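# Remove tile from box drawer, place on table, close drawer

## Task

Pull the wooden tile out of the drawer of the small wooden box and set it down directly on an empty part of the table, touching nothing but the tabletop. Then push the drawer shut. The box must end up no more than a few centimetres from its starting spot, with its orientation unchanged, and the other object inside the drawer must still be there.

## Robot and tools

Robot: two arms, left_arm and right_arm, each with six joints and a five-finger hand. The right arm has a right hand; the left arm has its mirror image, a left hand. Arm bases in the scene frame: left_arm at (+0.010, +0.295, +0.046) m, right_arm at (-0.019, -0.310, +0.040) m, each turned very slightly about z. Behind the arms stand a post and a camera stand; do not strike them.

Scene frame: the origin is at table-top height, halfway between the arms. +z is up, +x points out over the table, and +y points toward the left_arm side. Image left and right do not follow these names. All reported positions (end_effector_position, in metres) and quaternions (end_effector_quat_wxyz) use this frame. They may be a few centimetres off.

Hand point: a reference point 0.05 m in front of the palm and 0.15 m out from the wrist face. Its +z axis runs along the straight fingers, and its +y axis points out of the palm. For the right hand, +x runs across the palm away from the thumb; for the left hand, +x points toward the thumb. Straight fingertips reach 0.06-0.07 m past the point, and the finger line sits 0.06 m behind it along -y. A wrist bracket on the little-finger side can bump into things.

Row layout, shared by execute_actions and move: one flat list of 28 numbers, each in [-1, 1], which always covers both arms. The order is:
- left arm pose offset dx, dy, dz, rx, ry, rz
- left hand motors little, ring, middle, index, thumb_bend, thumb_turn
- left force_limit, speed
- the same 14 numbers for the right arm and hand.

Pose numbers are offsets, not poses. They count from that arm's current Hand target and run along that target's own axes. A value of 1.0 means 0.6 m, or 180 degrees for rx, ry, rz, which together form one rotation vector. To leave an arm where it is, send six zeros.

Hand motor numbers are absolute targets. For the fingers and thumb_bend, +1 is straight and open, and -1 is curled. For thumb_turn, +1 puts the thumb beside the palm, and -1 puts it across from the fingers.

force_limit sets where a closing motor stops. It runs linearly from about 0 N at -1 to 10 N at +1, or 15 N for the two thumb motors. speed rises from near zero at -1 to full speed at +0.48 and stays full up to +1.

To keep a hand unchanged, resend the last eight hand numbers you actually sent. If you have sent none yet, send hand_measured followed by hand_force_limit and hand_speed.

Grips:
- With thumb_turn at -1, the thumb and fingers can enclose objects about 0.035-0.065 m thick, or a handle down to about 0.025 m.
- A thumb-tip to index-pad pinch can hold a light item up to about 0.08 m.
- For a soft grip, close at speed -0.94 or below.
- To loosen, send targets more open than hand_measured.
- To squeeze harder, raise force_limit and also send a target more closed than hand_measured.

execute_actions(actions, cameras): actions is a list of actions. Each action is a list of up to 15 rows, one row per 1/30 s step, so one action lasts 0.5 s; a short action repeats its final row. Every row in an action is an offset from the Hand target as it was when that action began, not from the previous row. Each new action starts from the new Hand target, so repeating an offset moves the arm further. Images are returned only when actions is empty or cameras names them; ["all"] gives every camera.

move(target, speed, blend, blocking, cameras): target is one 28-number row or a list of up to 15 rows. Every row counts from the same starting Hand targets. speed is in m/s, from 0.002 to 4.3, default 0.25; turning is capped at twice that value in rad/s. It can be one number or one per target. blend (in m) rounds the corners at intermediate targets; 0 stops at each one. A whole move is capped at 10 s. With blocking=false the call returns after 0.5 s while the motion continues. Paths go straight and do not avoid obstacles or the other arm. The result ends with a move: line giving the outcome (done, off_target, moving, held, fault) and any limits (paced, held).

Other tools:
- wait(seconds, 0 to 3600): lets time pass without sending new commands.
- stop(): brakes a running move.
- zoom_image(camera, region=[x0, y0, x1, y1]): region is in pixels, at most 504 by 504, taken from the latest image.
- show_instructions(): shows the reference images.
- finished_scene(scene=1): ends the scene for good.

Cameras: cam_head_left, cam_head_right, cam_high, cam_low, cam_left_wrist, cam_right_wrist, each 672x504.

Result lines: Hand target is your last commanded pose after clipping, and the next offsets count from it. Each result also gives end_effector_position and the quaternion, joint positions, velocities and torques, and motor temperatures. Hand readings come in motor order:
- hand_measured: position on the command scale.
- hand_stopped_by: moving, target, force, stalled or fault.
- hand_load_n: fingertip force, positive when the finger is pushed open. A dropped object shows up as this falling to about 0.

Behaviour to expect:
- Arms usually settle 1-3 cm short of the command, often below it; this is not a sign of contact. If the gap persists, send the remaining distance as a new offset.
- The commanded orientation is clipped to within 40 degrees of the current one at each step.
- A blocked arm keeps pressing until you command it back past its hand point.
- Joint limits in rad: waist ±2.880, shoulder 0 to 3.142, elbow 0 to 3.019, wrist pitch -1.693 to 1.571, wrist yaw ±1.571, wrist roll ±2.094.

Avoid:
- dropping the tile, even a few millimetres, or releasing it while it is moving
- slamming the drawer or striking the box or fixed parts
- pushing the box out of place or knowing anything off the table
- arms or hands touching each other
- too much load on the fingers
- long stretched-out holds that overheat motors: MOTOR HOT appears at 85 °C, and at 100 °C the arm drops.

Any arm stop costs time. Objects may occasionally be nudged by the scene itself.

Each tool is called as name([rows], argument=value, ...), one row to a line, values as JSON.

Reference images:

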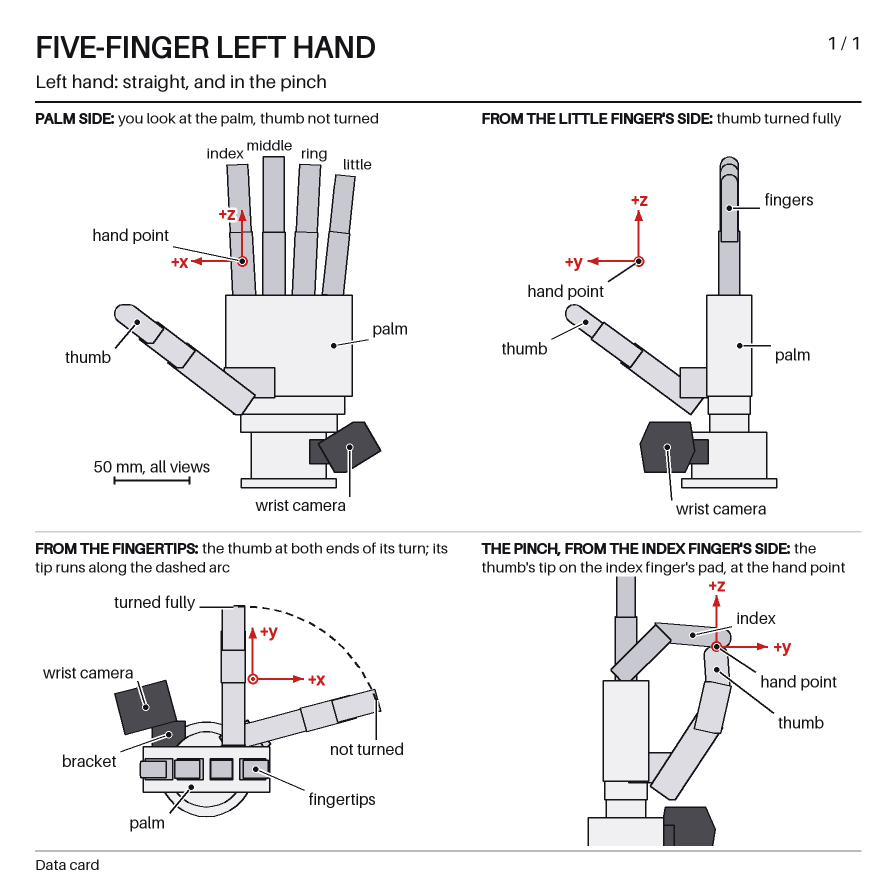

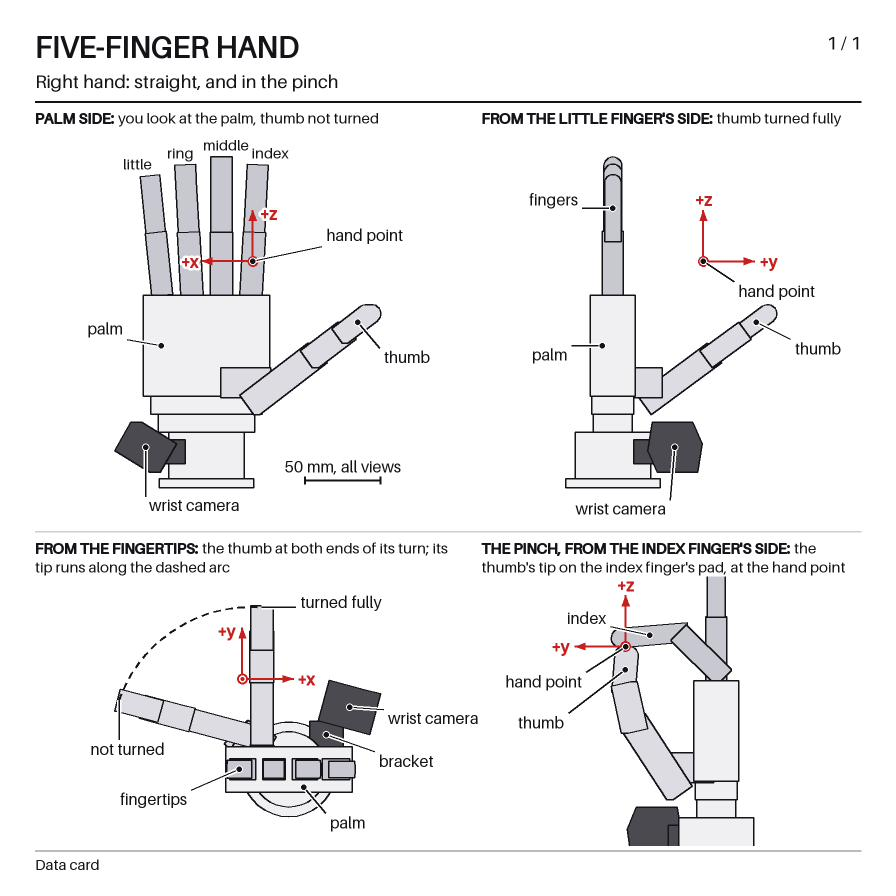

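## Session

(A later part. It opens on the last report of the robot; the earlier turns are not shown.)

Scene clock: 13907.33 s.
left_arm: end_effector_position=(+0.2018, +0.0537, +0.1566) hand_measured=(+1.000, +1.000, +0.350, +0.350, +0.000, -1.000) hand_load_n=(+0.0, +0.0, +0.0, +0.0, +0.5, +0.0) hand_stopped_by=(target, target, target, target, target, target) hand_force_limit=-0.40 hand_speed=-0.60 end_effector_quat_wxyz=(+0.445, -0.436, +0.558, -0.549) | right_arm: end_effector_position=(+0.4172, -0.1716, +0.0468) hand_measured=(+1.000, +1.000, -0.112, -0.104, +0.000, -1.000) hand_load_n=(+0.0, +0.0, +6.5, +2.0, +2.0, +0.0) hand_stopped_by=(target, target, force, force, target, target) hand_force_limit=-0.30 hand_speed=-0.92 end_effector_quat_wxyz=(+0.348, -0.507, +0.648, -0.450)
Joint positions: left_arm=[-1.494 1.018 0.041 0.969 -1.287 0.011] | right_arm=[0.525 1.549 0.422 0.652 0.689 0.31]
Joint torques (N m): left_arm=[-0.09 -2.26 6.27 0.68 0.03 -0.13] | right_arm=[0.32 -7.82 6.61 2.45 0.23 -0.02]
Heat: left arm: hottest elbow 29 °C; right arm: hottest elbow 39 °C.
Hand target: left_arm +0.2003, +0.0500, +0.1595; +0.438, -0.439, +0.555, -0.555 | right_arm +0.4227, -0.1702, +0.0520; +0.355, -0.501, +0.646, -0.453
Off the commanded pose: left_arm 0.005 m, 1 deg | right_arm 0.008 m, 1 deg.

execute_actions(actions=[], cameras=["cam_high","cam_low","cam_left_wrist"])

zoom_image(camera="cam_high", region=[260, 290, 295, 325])

zoom_image(camera="cam_high", region=[205, 280, 240, 315])

zoom_image(camera="cam_low", region=[390, 365, 450, 425])

zoom_image(camera="cam_low", region=[360, 444, 420, 504])

zoom_image(camera="cam_left_wrist", region=[170, 310, 310, 415])

Scene clock: 13915.93 s.
left_arm: end_effector_position=(+0.2018, +0.0537, +0.1566) hand_measured=(+1.000, +1.000, +0.350, +0.350, +0.000, -1.000) hand_load_n=(+0.0, +0.0, -0.5, +0.0, +0.5, +0.0) hand_stopped_by=(target, target, target, target, target, target) hand_force_limit=-0.40 hand_speed=-0.60 end_effector_quat_wxyz=(+0.445, -0.436, +0.558, -0.549) | right_arm: end_effector_position=(+0.4172, -0.1716, +0.0468) hand_measured=(+1.000, +1.000, -0.112, -0.104, +0.000, -1.000) hand_load_n=(+0.0, +0.0, +6.0, +2.0, +2.0, +0.0) hand_stopped_by=(target, target, force, force, target, target) hand_force_limit=-0.30 hand_speed=-0.92 end_effector_quat_wxyz=(+0.348, -0.507, +0.648, -0.450)
Joint positions: left_arm=[-1.494 1.018 0.041 0.969 -1.287 0.011] | right_arm=[0.525 1.549 0.422 0.652 0.689 0.31]
Joint velocities: within noise
Joint torques (N m): left_arm=[-0.15 -2.2 6.32 0.68 0.05 -0.12] | right_arm=[0.38 -7.82 6.61 2.45 0.23 -0.02]
Motor temperatures (°C): left_arm=[26 27 29 27 25 29] | right_arm=[29 32 39 25 26 29]
Heat: left arm: hottest elbow 29 °C; right arm: hottest elbow 39 °C.
Hand target: left_arm +0.2003, +0.0500, +0.1595; +0.438, -0.439, +0.555, -0.555 | right_arm +0.4227, -0.1702, +0.0520; +0.355, -0.501, +0.646, -0.453
Off the commanded pose: left_arm 0.005 m, 1 deg | right_arm 0.008 m, 1 deg.
Images, in order (width x height): cam_high 672x504, cam_low 672x504, cam_left_wrist 672x504.

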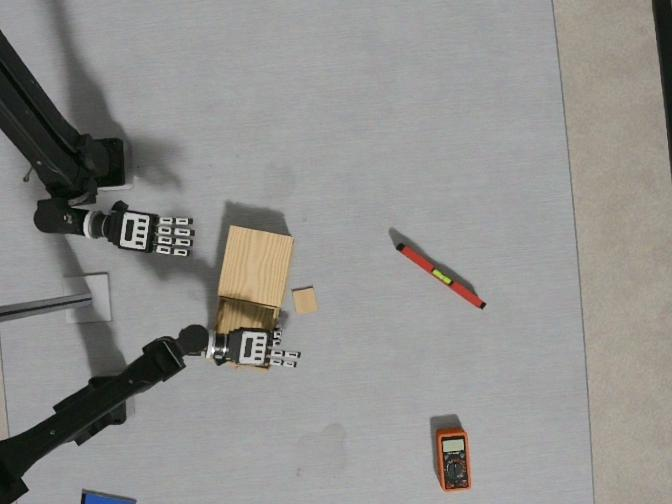

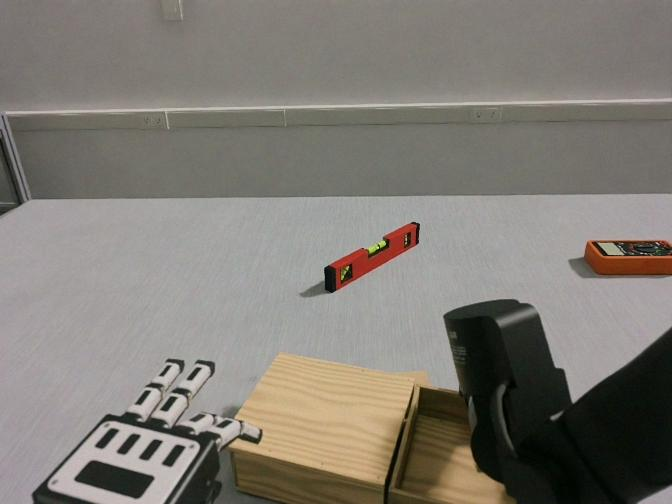

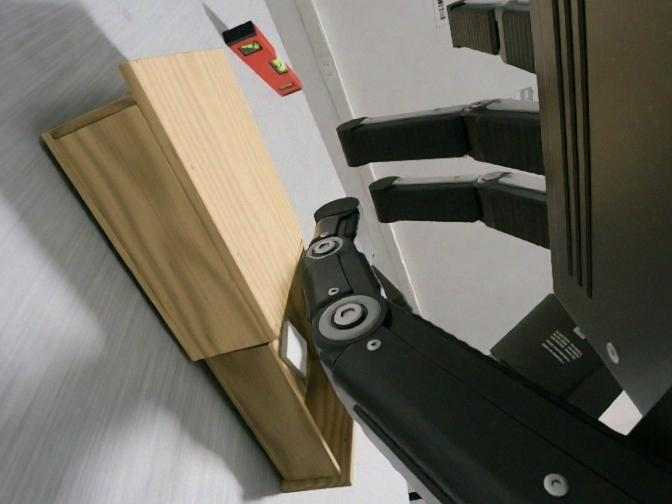

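Scaled by 14.400 from the camera's image (finer frame: 960x720).

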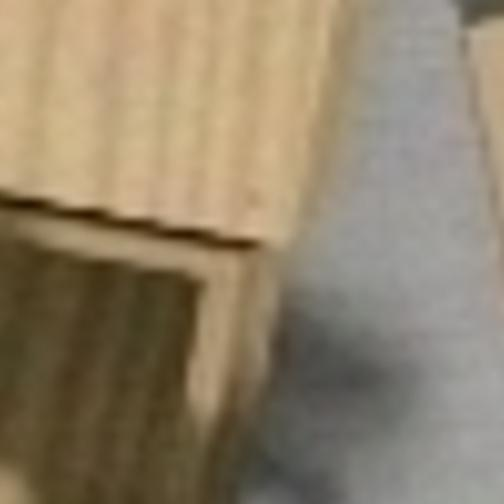

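Scaled by 14.400 from the camera's image (finer frame: 960x720).

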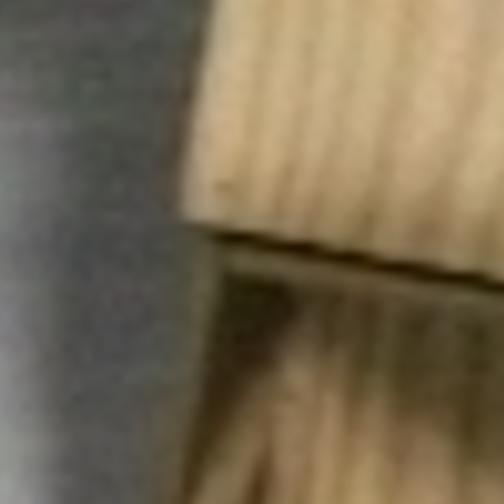

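Scaled by 8.400 from the camera's image (finer frame: 960x720).

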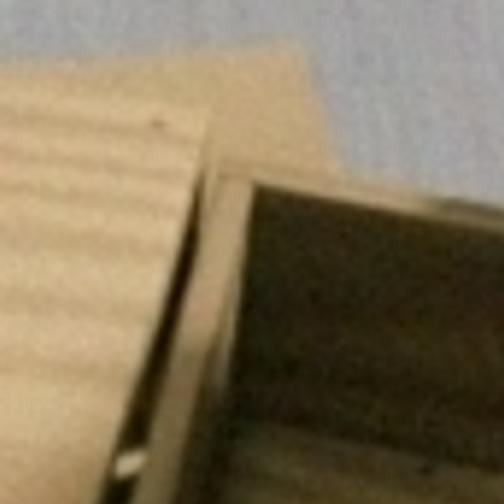

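Scaled by 8.400 from the camera's image (finer frame: 960x720).

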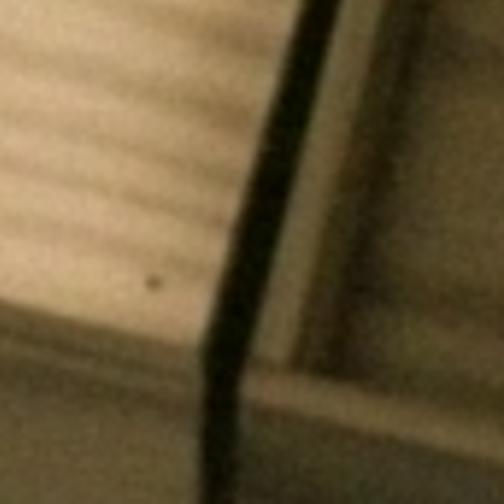

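Scaled by 3.600 from the camera's image (finer frame: 960x720).

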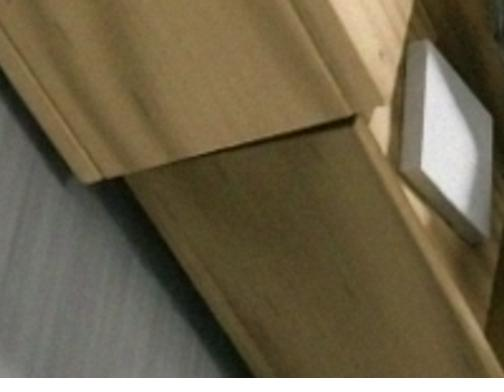

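execute_actions([
  [[0,0,0,0,0,0,1,1,0.35,0.35,0,-1,-0.4,-0.6,-0.013,0,0,0,0,0,1,1,-0.25,-0.25,0,-1,-0.3,-0.92]],
], cameras=["cam_high","cam_low","cam_left_wrist"])

zoom_image(camera="cam_low", region=[340, 350, 500, 504])

zoom_image(camera="cam_left_wrist", region=[170, 310, 310, 415])

Scene clock: 13989.70 s.
left_arm: end_effector_position=(+0.2018, +0.0537, +0.1566) hand_measured=(+1.000, +1.000, +0.350, +0.350, +0.000, -1.000) hand_load_n=(+0.0, +0.0, +0.0, +0.0, +0.0, +0.0) hand_stopped_by=(target, target, target, target, target, target) hand_force_limit=-0.40 hand_speed=-0.60 end_effector_quat_wxyz=(+0.445, -0.436, +0.558, -0.549) | right_arm: end_effector_position=(+0.4163, -0.1728, +0.0453) hand_measured=(+1.000, +1.000, -0.112, -0.104, +0.000, -1.000) hand_load_n=(+0.0, -0.5, +6.0, +1.5, +2.0, +0.0) hand_stopped_by=(target, target, force, force, target, target) hand_force_limit=-0.30 hand_speed=-0.92 end_effector_quat_wxyz=(+0.343, -0.506, +0.648, -0.454)
Joint positions: left_arm=[-1.494 1.018 0.041 0.969 -1.287 0.011] | right_arm=[0.53 1.554 0.422 0.652 0.704 0.31]
Joint torques (N m): left_arm=[-0.09 -2.2 6.26 0.68 0.04 -0.12] | right_arm=[1.32 -7.65 7.87 1.89 0.28 0.08]
Heat: left arm: hottest elbow 29 °C; right arm: hottest elbow 38 °C.
Hand target: left_arm +0.2003, +0.0500, +0.1595; +0.438, -0.439, +0.555, -0.555 | right_arm +0.4246, -0.1626, +0.0521; +0.355, -0.501, +0.646, -0.454
Off the commanded pose: left_arm 0.005 m, 1 deg | right_arm 0.015 m, 1 deg.

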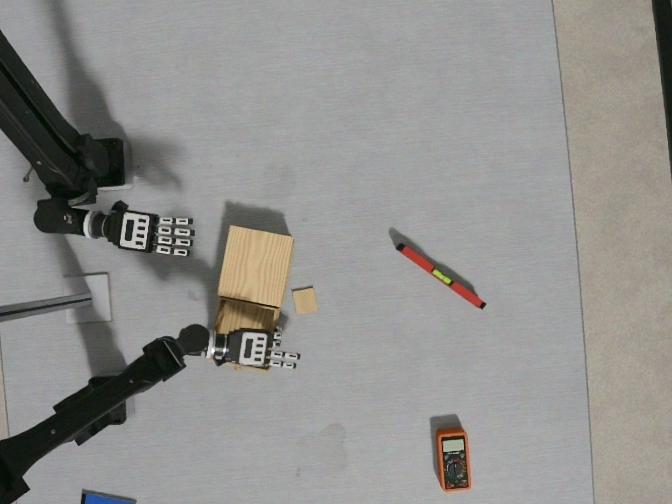

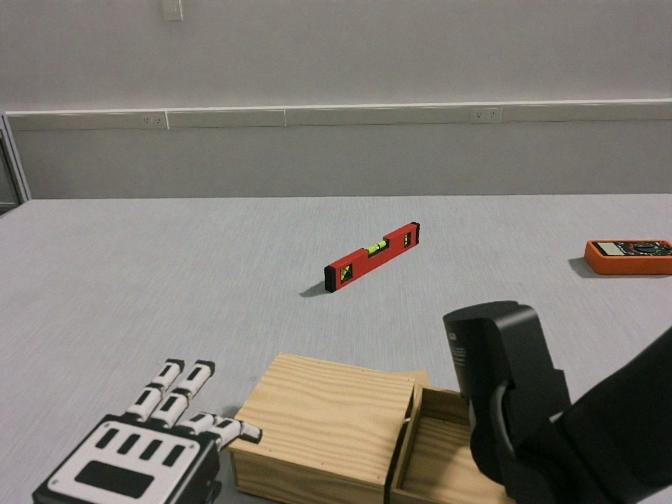

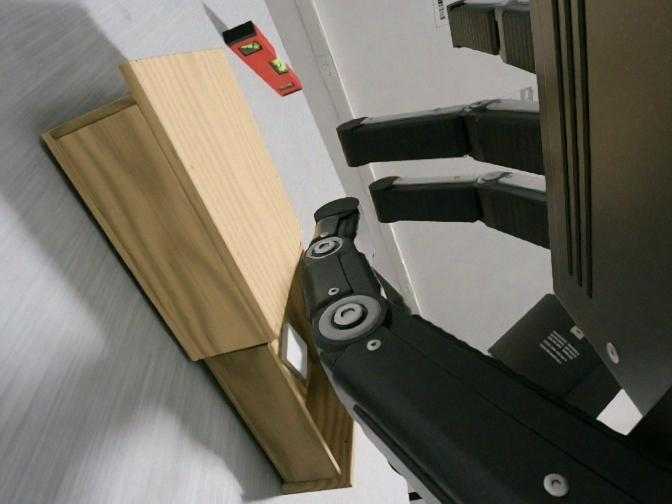

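Scaled by 3.150 from the camera's image (finer frame: 960x720).

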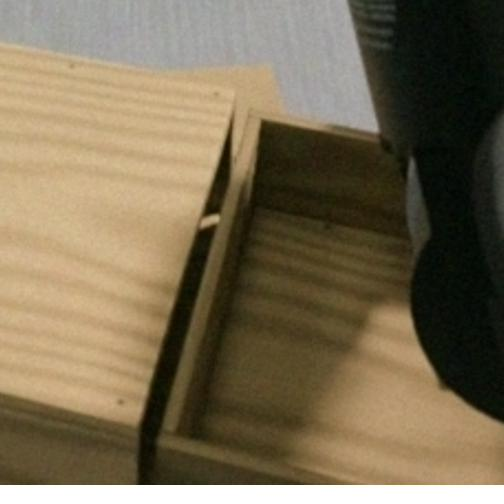

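Scaled by 3.600 from the camera's image (finer frame: 960x720).

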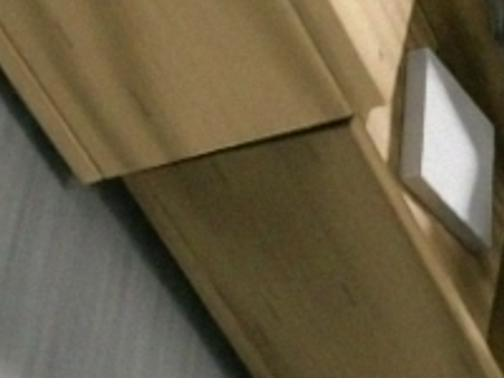

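execute_actions([
  [[0,0,0,0,0,0,1,1,0.35,0.35,0,-1,-0.4,-0.6,-0.01,0,0,0,0,0,1,1,-0.25,-0.25,0,-1,-0.3,-0.92]],
], cameras=["cam_high","cam_low","cam_left_wrist"])

zoom_image(camera="cam_low", region=[340, 350, 500, 504])

zoom_image(camera="cam_left_wrist", region=[170, 310, 310, 415])

Scene clock: 14000.13 s.
left_arm: end_effector_position=(+0.2018, +0.0537, +0.1566) hand_measured=(+1.000, +1.000, +0.350, +0.350, +0.000, -1.000) hand_load_n=(+0.0, +0.0, +0.0, +0.0, +0.0, +0.0) hand_stopped_by=(target, target, target, target, target, target) hand_force_limit=-0.40 hand_speed=-0.60 end_effector_quat_wxyz=(+0.445, -0.436, +0.558, -0.549) | right_arm: end_effector_position=(+0.4141, -0.1714, +0.0428) hand_measured=(+1.000, +1.000, -0.112, -0.104, +0.000, -1.000) hand_load_n=(+0.0, -0.5, +6.0, +1.5, +2.0, +0.0) hand_stopped_by=(target, target, force, force, target, target) hand_force_limit=-0.30 hand_speed=-0.92 end_effector_quat_wxyz=(+0.339, -0.508, +0.647, -0.456)
Joint positions: left_arm=[-1.494 1.018 0.041 0.969 -1.287 0.011] | right_arm=[0.54 1.559 0.422 0.649 0.716 0.31]
Joint torques (N m): left_arm=[-0.03 -2.2 6.3 0.7 0.04 -0.14] | right_arm=[1.61 -7.65 8.79 1.54 0.29 0.15]
Heat: left arm: hottest elbow 29 °C; right arm: hottest elbow 38 °C.
Hand target: left_arm +0.2003, +0.0500, +0.1595; +0.438, -0.439, +0.555, -0.555 | right_arm +0.4260, -0.1568, +0.0521; +0.355, -0.501, +0.646, -0.454
Off the commanded pose: left_arm 0.005 m, 1 deg | right_arm 0.021 m, 2 deg.

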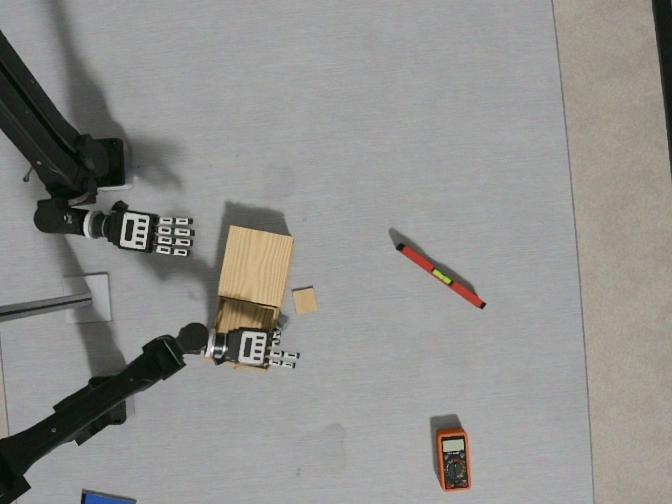

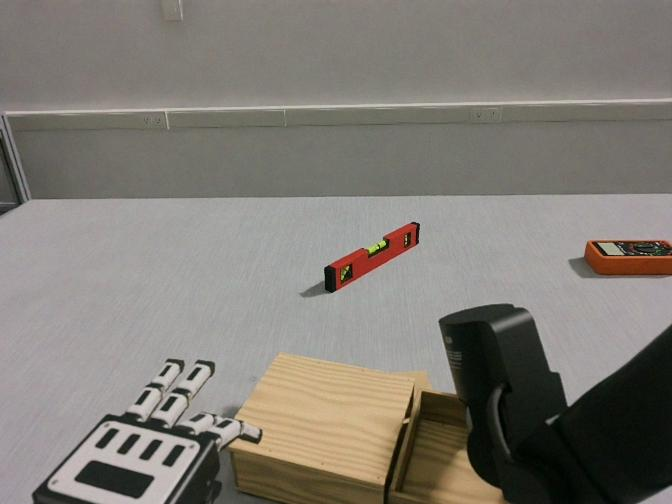

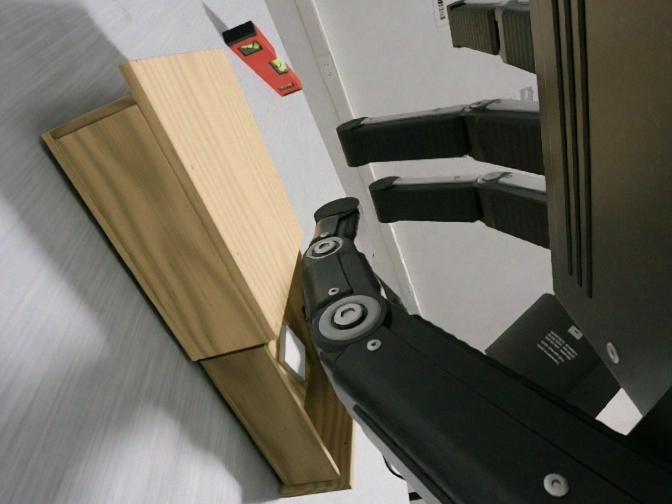

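Scaled by 3.150 from the camera's image (finer frame: 960x720).

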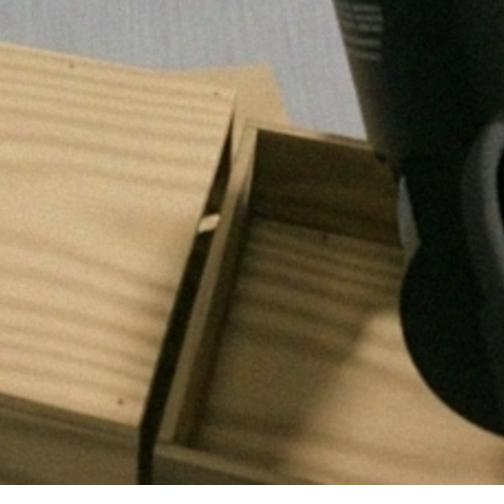

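Scaled by 3.600 from the camera's image (finer frame: 960x720).

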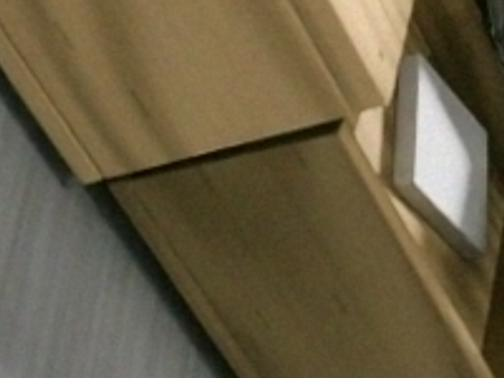

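execute_actions([
  [[0,0,0,0,0,0,1,1,0.35,0.35,0,-1,-0.4,-0.6,0,-0.0094,-0.0034,0,0,0,1,1,-0.25,-0.25,0,-1,-0.3,-0.92]],
])

Scene clock: 14015.53 s.
left_arm: end_effector_position=(+0.2018, +0.0537, +0.1566) hand_measured=(+1.000, +1.000, +0.350, +0.350, +0.000, -1.000) hand_load_n=(+0.0, +0.0, +0.0, +0.0, +0.0, +0.5) hand_stopped_by=(target, target, target, target, target, target) hand_force_limit=-0.40 hand_speed=-0.60 end_effector_quat_wxyz=(+0.445, -0.436, +0.558, -0.549) | right_arm: end_effector_position=(+0.4107, -0.1733, +0.0379) hand_measured=(+1.000, +1.000, -0.112, -0.104, +0.000, -1.000) hand_load_n=(+0.0, +0.0, +6.0, +2.0, +2.0, +0.0) hand_stopped_by=(target, target, force, force, target, target) hand_force_limit=-0.30 hand_speed=-0.92 end_effector_quat_wxyz=(+0.329, -0.515, +0.648, -0.454)
Joint positions: left_arm=[-1.494 1.018 0.041 0.969 -1.287 0.011] | right_arm=[0.54 1.559 0.422 0.623 0.716 0.31]
Joint torques (N m): left_arm=[-0.26 -2.02 6.35 0.75 0.03 -0.13] | right_arm=[1.55 -9.7 8.94 1.51 0.28 0.15]
Heat: left arm: hottest elbow 29 °C; right arm: hottest elbow 39 °C.
Hand target: left_arm +0.2003, +0.0500, +0.1595; +0.438, -0.439, +0.555, -0.555 | right_arm +0.4261, -0.1568, +0.0581; +0.355, -0.501, +0.646, -0.454
Off the commanded pose: left_arm 0.005 m, 1 deg | right_arm 0.030 m, 3 deg.

move(target=[0,0,0,0,0,0,1,1,0.35,0.35,0,-1,-0.4,-0.6,0.0886,-0.009,-0.0014,0,0,0,1,1,-0.3,-0.3,0,-1,0.0,-0.92], speed=0.05, cameras=["cam_high","cam_low","cam_left_wrist"])

Scene clock: 14092.17 s.
left_arm: end_effector_position=(+0.2018, +0.0537, +0.1566) hand_measured=(+1.000, +1.000, +0.350, +0.350, +0.000, -1.000) hand_load_n=(+0.0, +0.0, +0.0, +0.0, +0.0, +0.0) hand_stopped_by=(target, target, target, target, target, target) hand_force_limit=-0.40 hand_speed=-0.60 end_effector_quat_wxyz=(+0.445, -0.436, +0.558, -0.549) | right_arm: end_effector_position=(+0.4084, -0.2036, +0.0519) hand_measured=(+1.000, +1.000, -0.112, -0.154, +0.000, -1.000) hand_load_n=(+0.0, +0.0, +6.0, +5.5, +2.0, -0.5) hand_stopped_by=(target, target, force, force, target, target) hand_force_limit=0.00 hand_speed=-0.92 end_effector_quat_wxyz=(+0.347, -0.511, +0.649, -0.445)
Joint positions: left_arm=[-1.494 1.018 0.041 0.969 -1.287 0.011] | right_arm=[0.436 1.478 0.366 0.655 0.6 0.266]
Joint torques (N m): left_arm=[0.03 -2.32 6.28 0.66 0.04 -0.12] | right_arm=[-0.62 -8.53 6.12 2.51 0.09 -0.1]
Heat: left arm: hottest elbow 30 °C; right arm: hottest elbow 40 °C.
Hand target: left_arm +0.2003, +0.0500, +0.1595; +0.438, -0.439, +0.555, -0.555 | right_arm +0.4139, -0.2086, +0.0631; +0.355, -0.501, +0.646, -0.454
Off the commanded pose: left_arm 0.005 m, 1 deg | right_arm 0.014 m, 2 deg.
move: off_target (right_arm)

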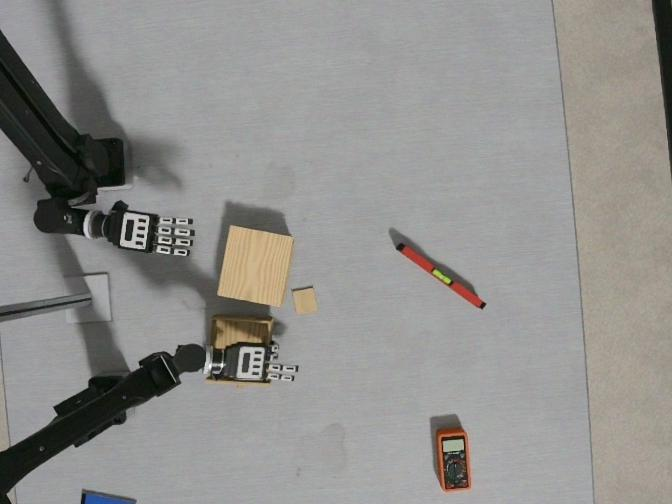

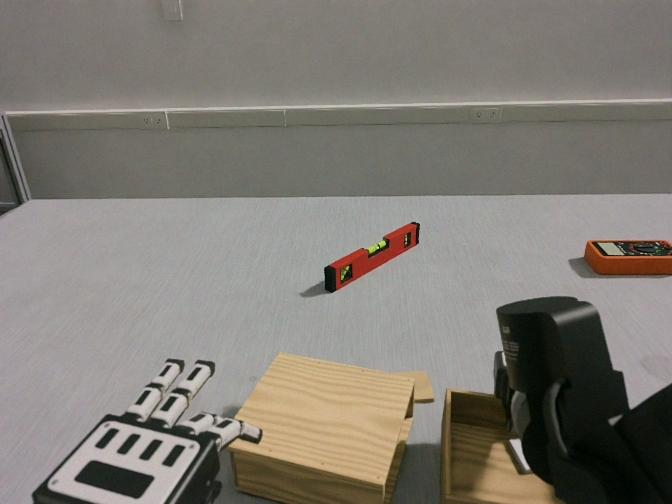

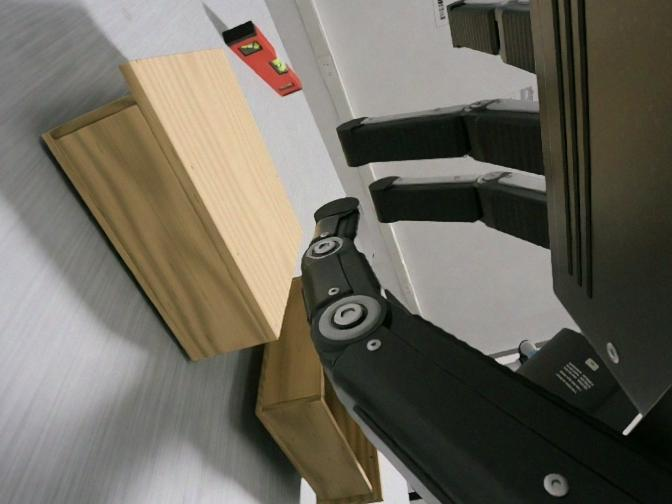

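zoom_image(camera="cam_high", region=[195, 290, 305, 390])

zoom_image(camera="cam_low", region=[340, 360, 500, 504])

zoom_image(camera="cam_left_wrist", region=[170, 270, 390, 504])

Scaled by 4.582 from the camera's image (finer frame: 960x720).

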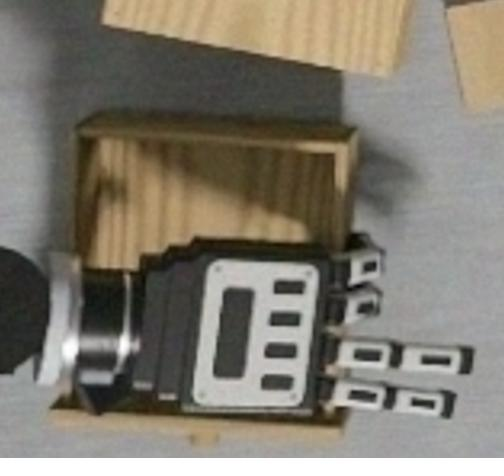

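Scaled by 3.150 from the camera's image (finer frame: 960x720).

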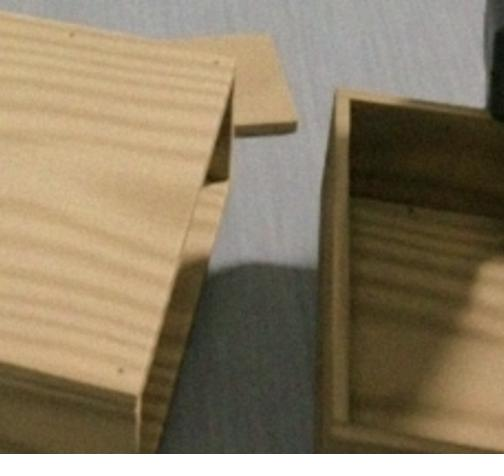

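Scaled by 2.154 from the camera's image (finer frame: 960x720).

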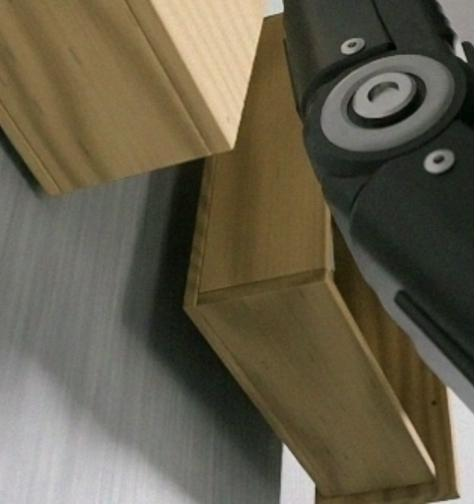

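execute_actions(actions=[], cameras=["cam_high","cam_low"])

zoom_image(camera="cam_high", region=[200, 290, 250, 340])

zoom_image(camera="cam_high", region=[250, 290, 300, 340])

Scene clock: 14136.17 s.
left_arm: end_effector_position=(+0.2018, +0.0537, +0.1566) hand_measured=(+1.000, +1.000, +0.350, +0.350, +0.000, -1.000) hand_load_n=(+0.0, +0.0, +0.0, +0.0, +0.0, +0.0) hand_stopped_by=(target, target, target, target, target, target) hand_force_limit=-0.40 hand_speed=-0.60 end_effector_quat_wxyz=(+0.445, -0.436, +0.558, -0.549) | right_arm: end_effector_position=(+0.4084, -0.2036, +0.0519) hand_measured=(+1.000, +1.000, -0.112, -0.154, +0.000, -1.000) hand_load_n=(+0.0, +0.0, +6.5, +5.0, +2.0, -0.5) hand_stopped_by=(target, target, force, force, target, target) hand_force_limit=0.00 hand_speed=-0.92 end_effector_quat_wxyz=(+0.346, -0.511, +0.649, -0.445)
Joint positions: left_arm=[-1.494 1.018 0.041 0.969 -1.287 0.011] | right_arm=[0.436 1.478 0.366 0.655 0.6 0.265]
Joint velocities: within noise
Joint torques (N m): left_arm=[-0.21 -2.26 6.27 0.69 0.04 -0.13] | right_arm=[-0.62 -8.59 6.15 2.51 0.09 -0.11]
Motor temperatures (°C): left_arm=[26 27 30 27 25 29] | right_arm=[29 31 39 25 26 29]
Heat: left arm: hottest elbow 30 °C; right arm: hottest elbow 39 °C.
Hand target: left_arm +0.2003, +0.0500, +0.1595; +0.438, -0.439, +0.555, -0.555 | right_arm +0.4139, -0.2086, +0.0631; +0.355, -0.501, +0.646, -0.453
Off the commanded pose: left_arm 0.005 m, 1 deg | right_arm 0.014 m, 2 deg.
Images, in order (width x height): cam_high 672x504, cam_low 672x504.

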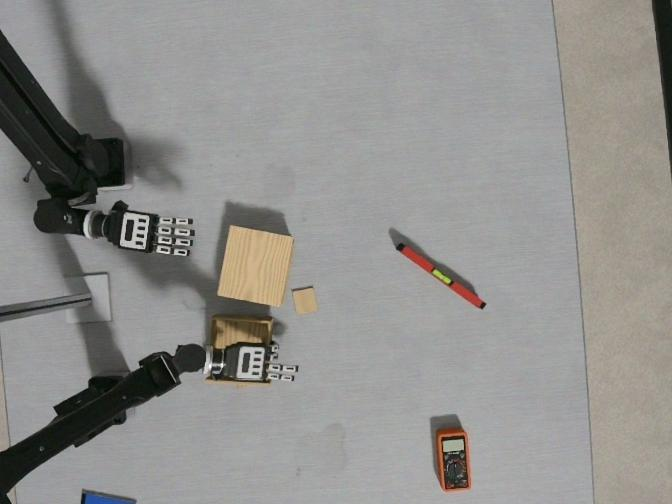

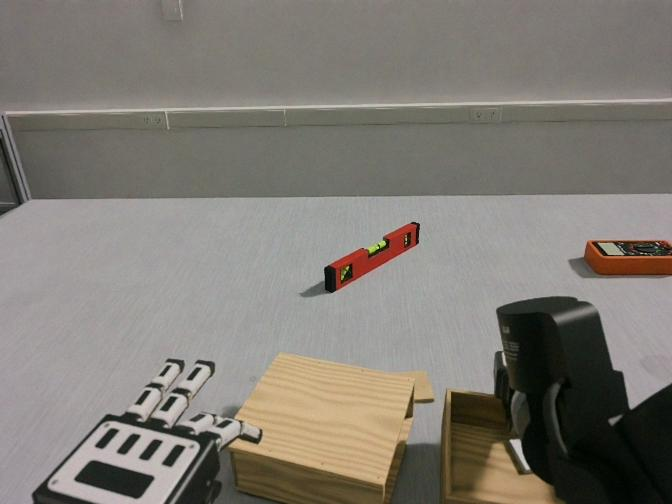

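Scaled by 10.080 from the camera's image (finer frame: 960x720).

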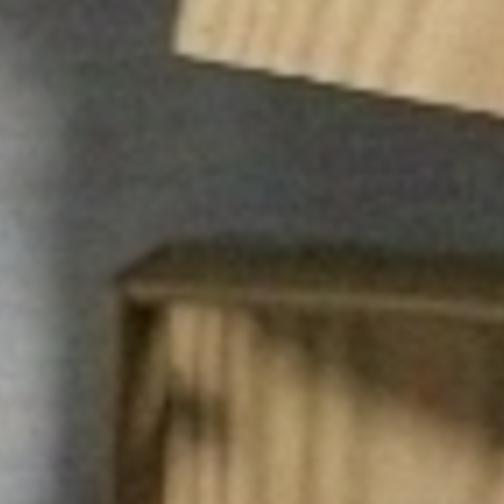

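Scaled by 10.080 from the camera's image (finer frame: 960x720).

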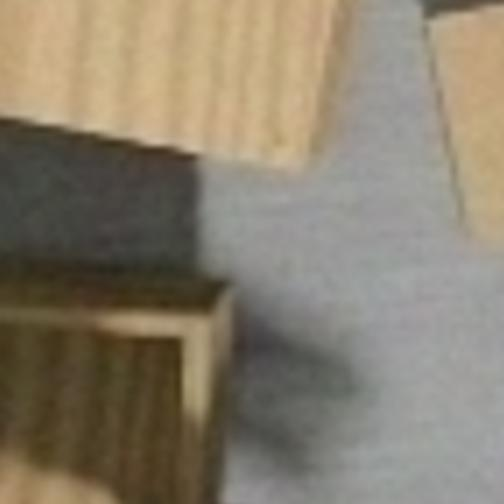

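move(target=[0,0,0,0,0,0,1,1,0.35,0.35,0,-1,-0.4,-0.6,-0.0457,0.0172,0.0062,0,0.0345,0.0125,1,1,-0.3,-0.3,0,-1,0.0,-0.92], speed=0.05, cameras=["cam_high","cam_low","cam_left_wrist"])

zoom_image(camera="cam_high", region=[200, 285, 250, 335])

zoom_image(camera="cam_high", region=[250, 285, 300, 335])

zoom_image(camera="cam_low", region=[340, 360, 500, 504])

zoom_image(camera="cam_left_wrist", region=[170, 270, 390, 504])

Scene clock: 14197.17 s.
left_arm: end_effector_position=(+0.2018, +0.0537, +0.1566) hand_measured=(+1.000, +1.000, +0.350, +0.350, +0.000, -1.000) hand_load_n=(+0.0, +0.0, +0.0, +0.0, +0.0, +0.0) hand_stopped_by=(target, target, target, target, target, target) hand_force_limit=-0.40 hand_speed=-0.60 end_effector_quat_wxyz=(+0.445, -0.436, +0.558, -0.549) | right_arm: end_effector_position=(+0.4061, -0.1969, +0.0417) hand_measured=(+1.000, +1.000, -0.112, -0.154, +0.000, -1.000) hand_load_n=(+0.0, +0.0, +6.0, +5.5, +2.0, +0.0) hand_stopped_by=(target, target, force, force, target, target) hand_force_limit=0.00 hand_speed=-0.92 end_effector_quat_wxyz=(+0.311, -0.472, +0.675, -0.475)
Joint positions: left_arm=[-1.494 1.018 0.041 0.969 -1.287 0.011] | right_arm=[0.528 1.537 0.407 0.59 0.806 0.378]
Joint torques (N m): left_arm=[0.03 -2.32 6.28 0.68 0.05 -0.13] | right_arm=[1.61 -7.3 9.18 1.44 0.35 0.13]
Heat: left arm: hottest elbow 30 °C; right arm: hottest elbow 38 °C.
Hand target: left_arm +0.2003, +0.0500, +0.1595; +0.438, -0.439, +0.555, -0.555 | right_arm +0.4208, -0.1819, +0.0524; +0.329, -0.463, +0.674, -0.473
Off the commanded pose: left_arm 0.005 m, 1 deg | right_arm 0.023 m, 2 deg.
move: off_target (right_arm)

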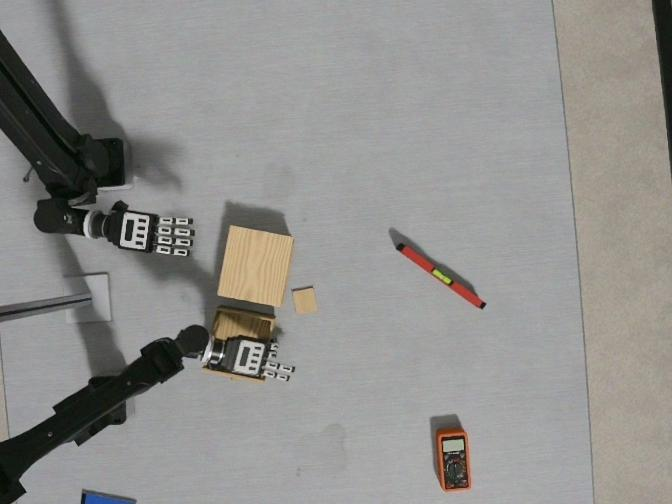

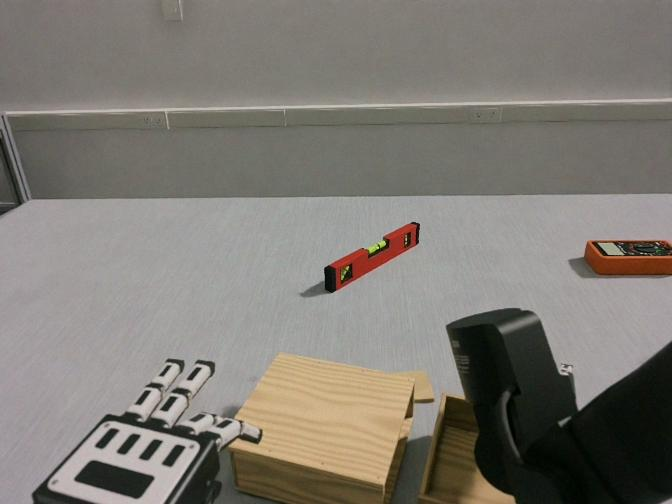

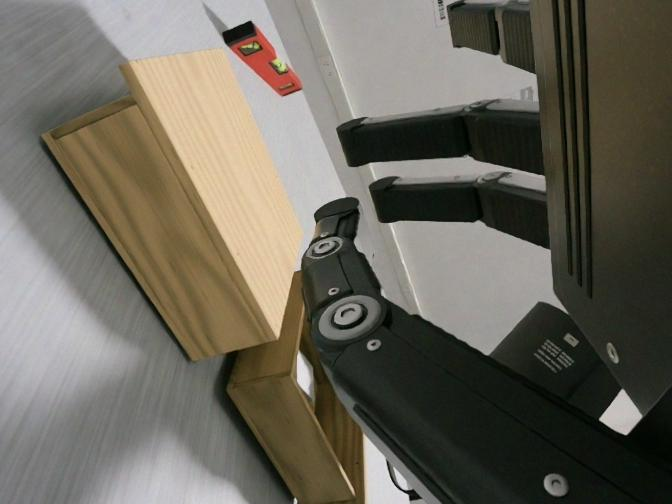

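Scaled by 10.080 from the camera's image (finer frame: 960x720).

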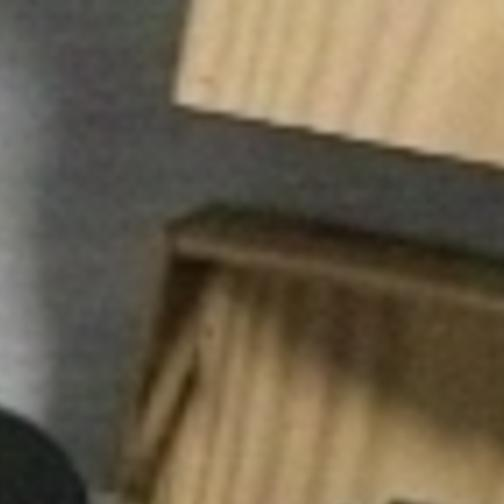

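Scaled by 10.080 from the camera's image (finer frame: 960x720).

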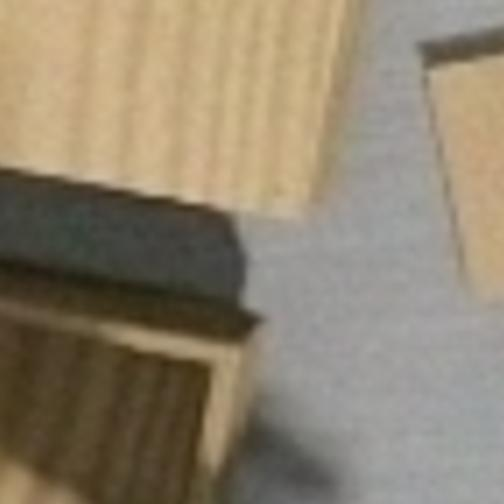

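Scaled by 3.150 from the camera's image (finer frame: 960x720).

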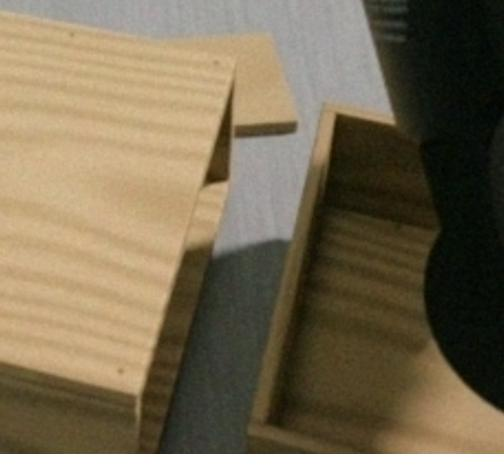

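Scaled by 2.154 from the camera's image (finer frame: 960x720).

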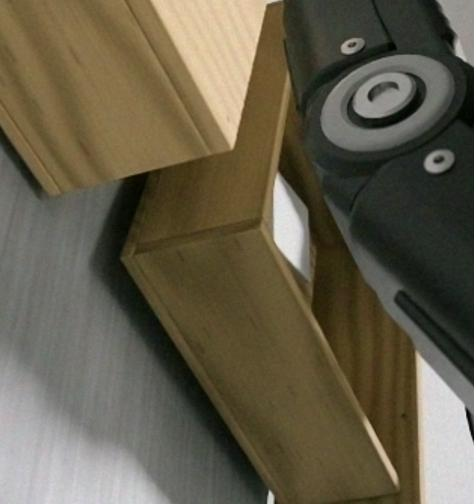

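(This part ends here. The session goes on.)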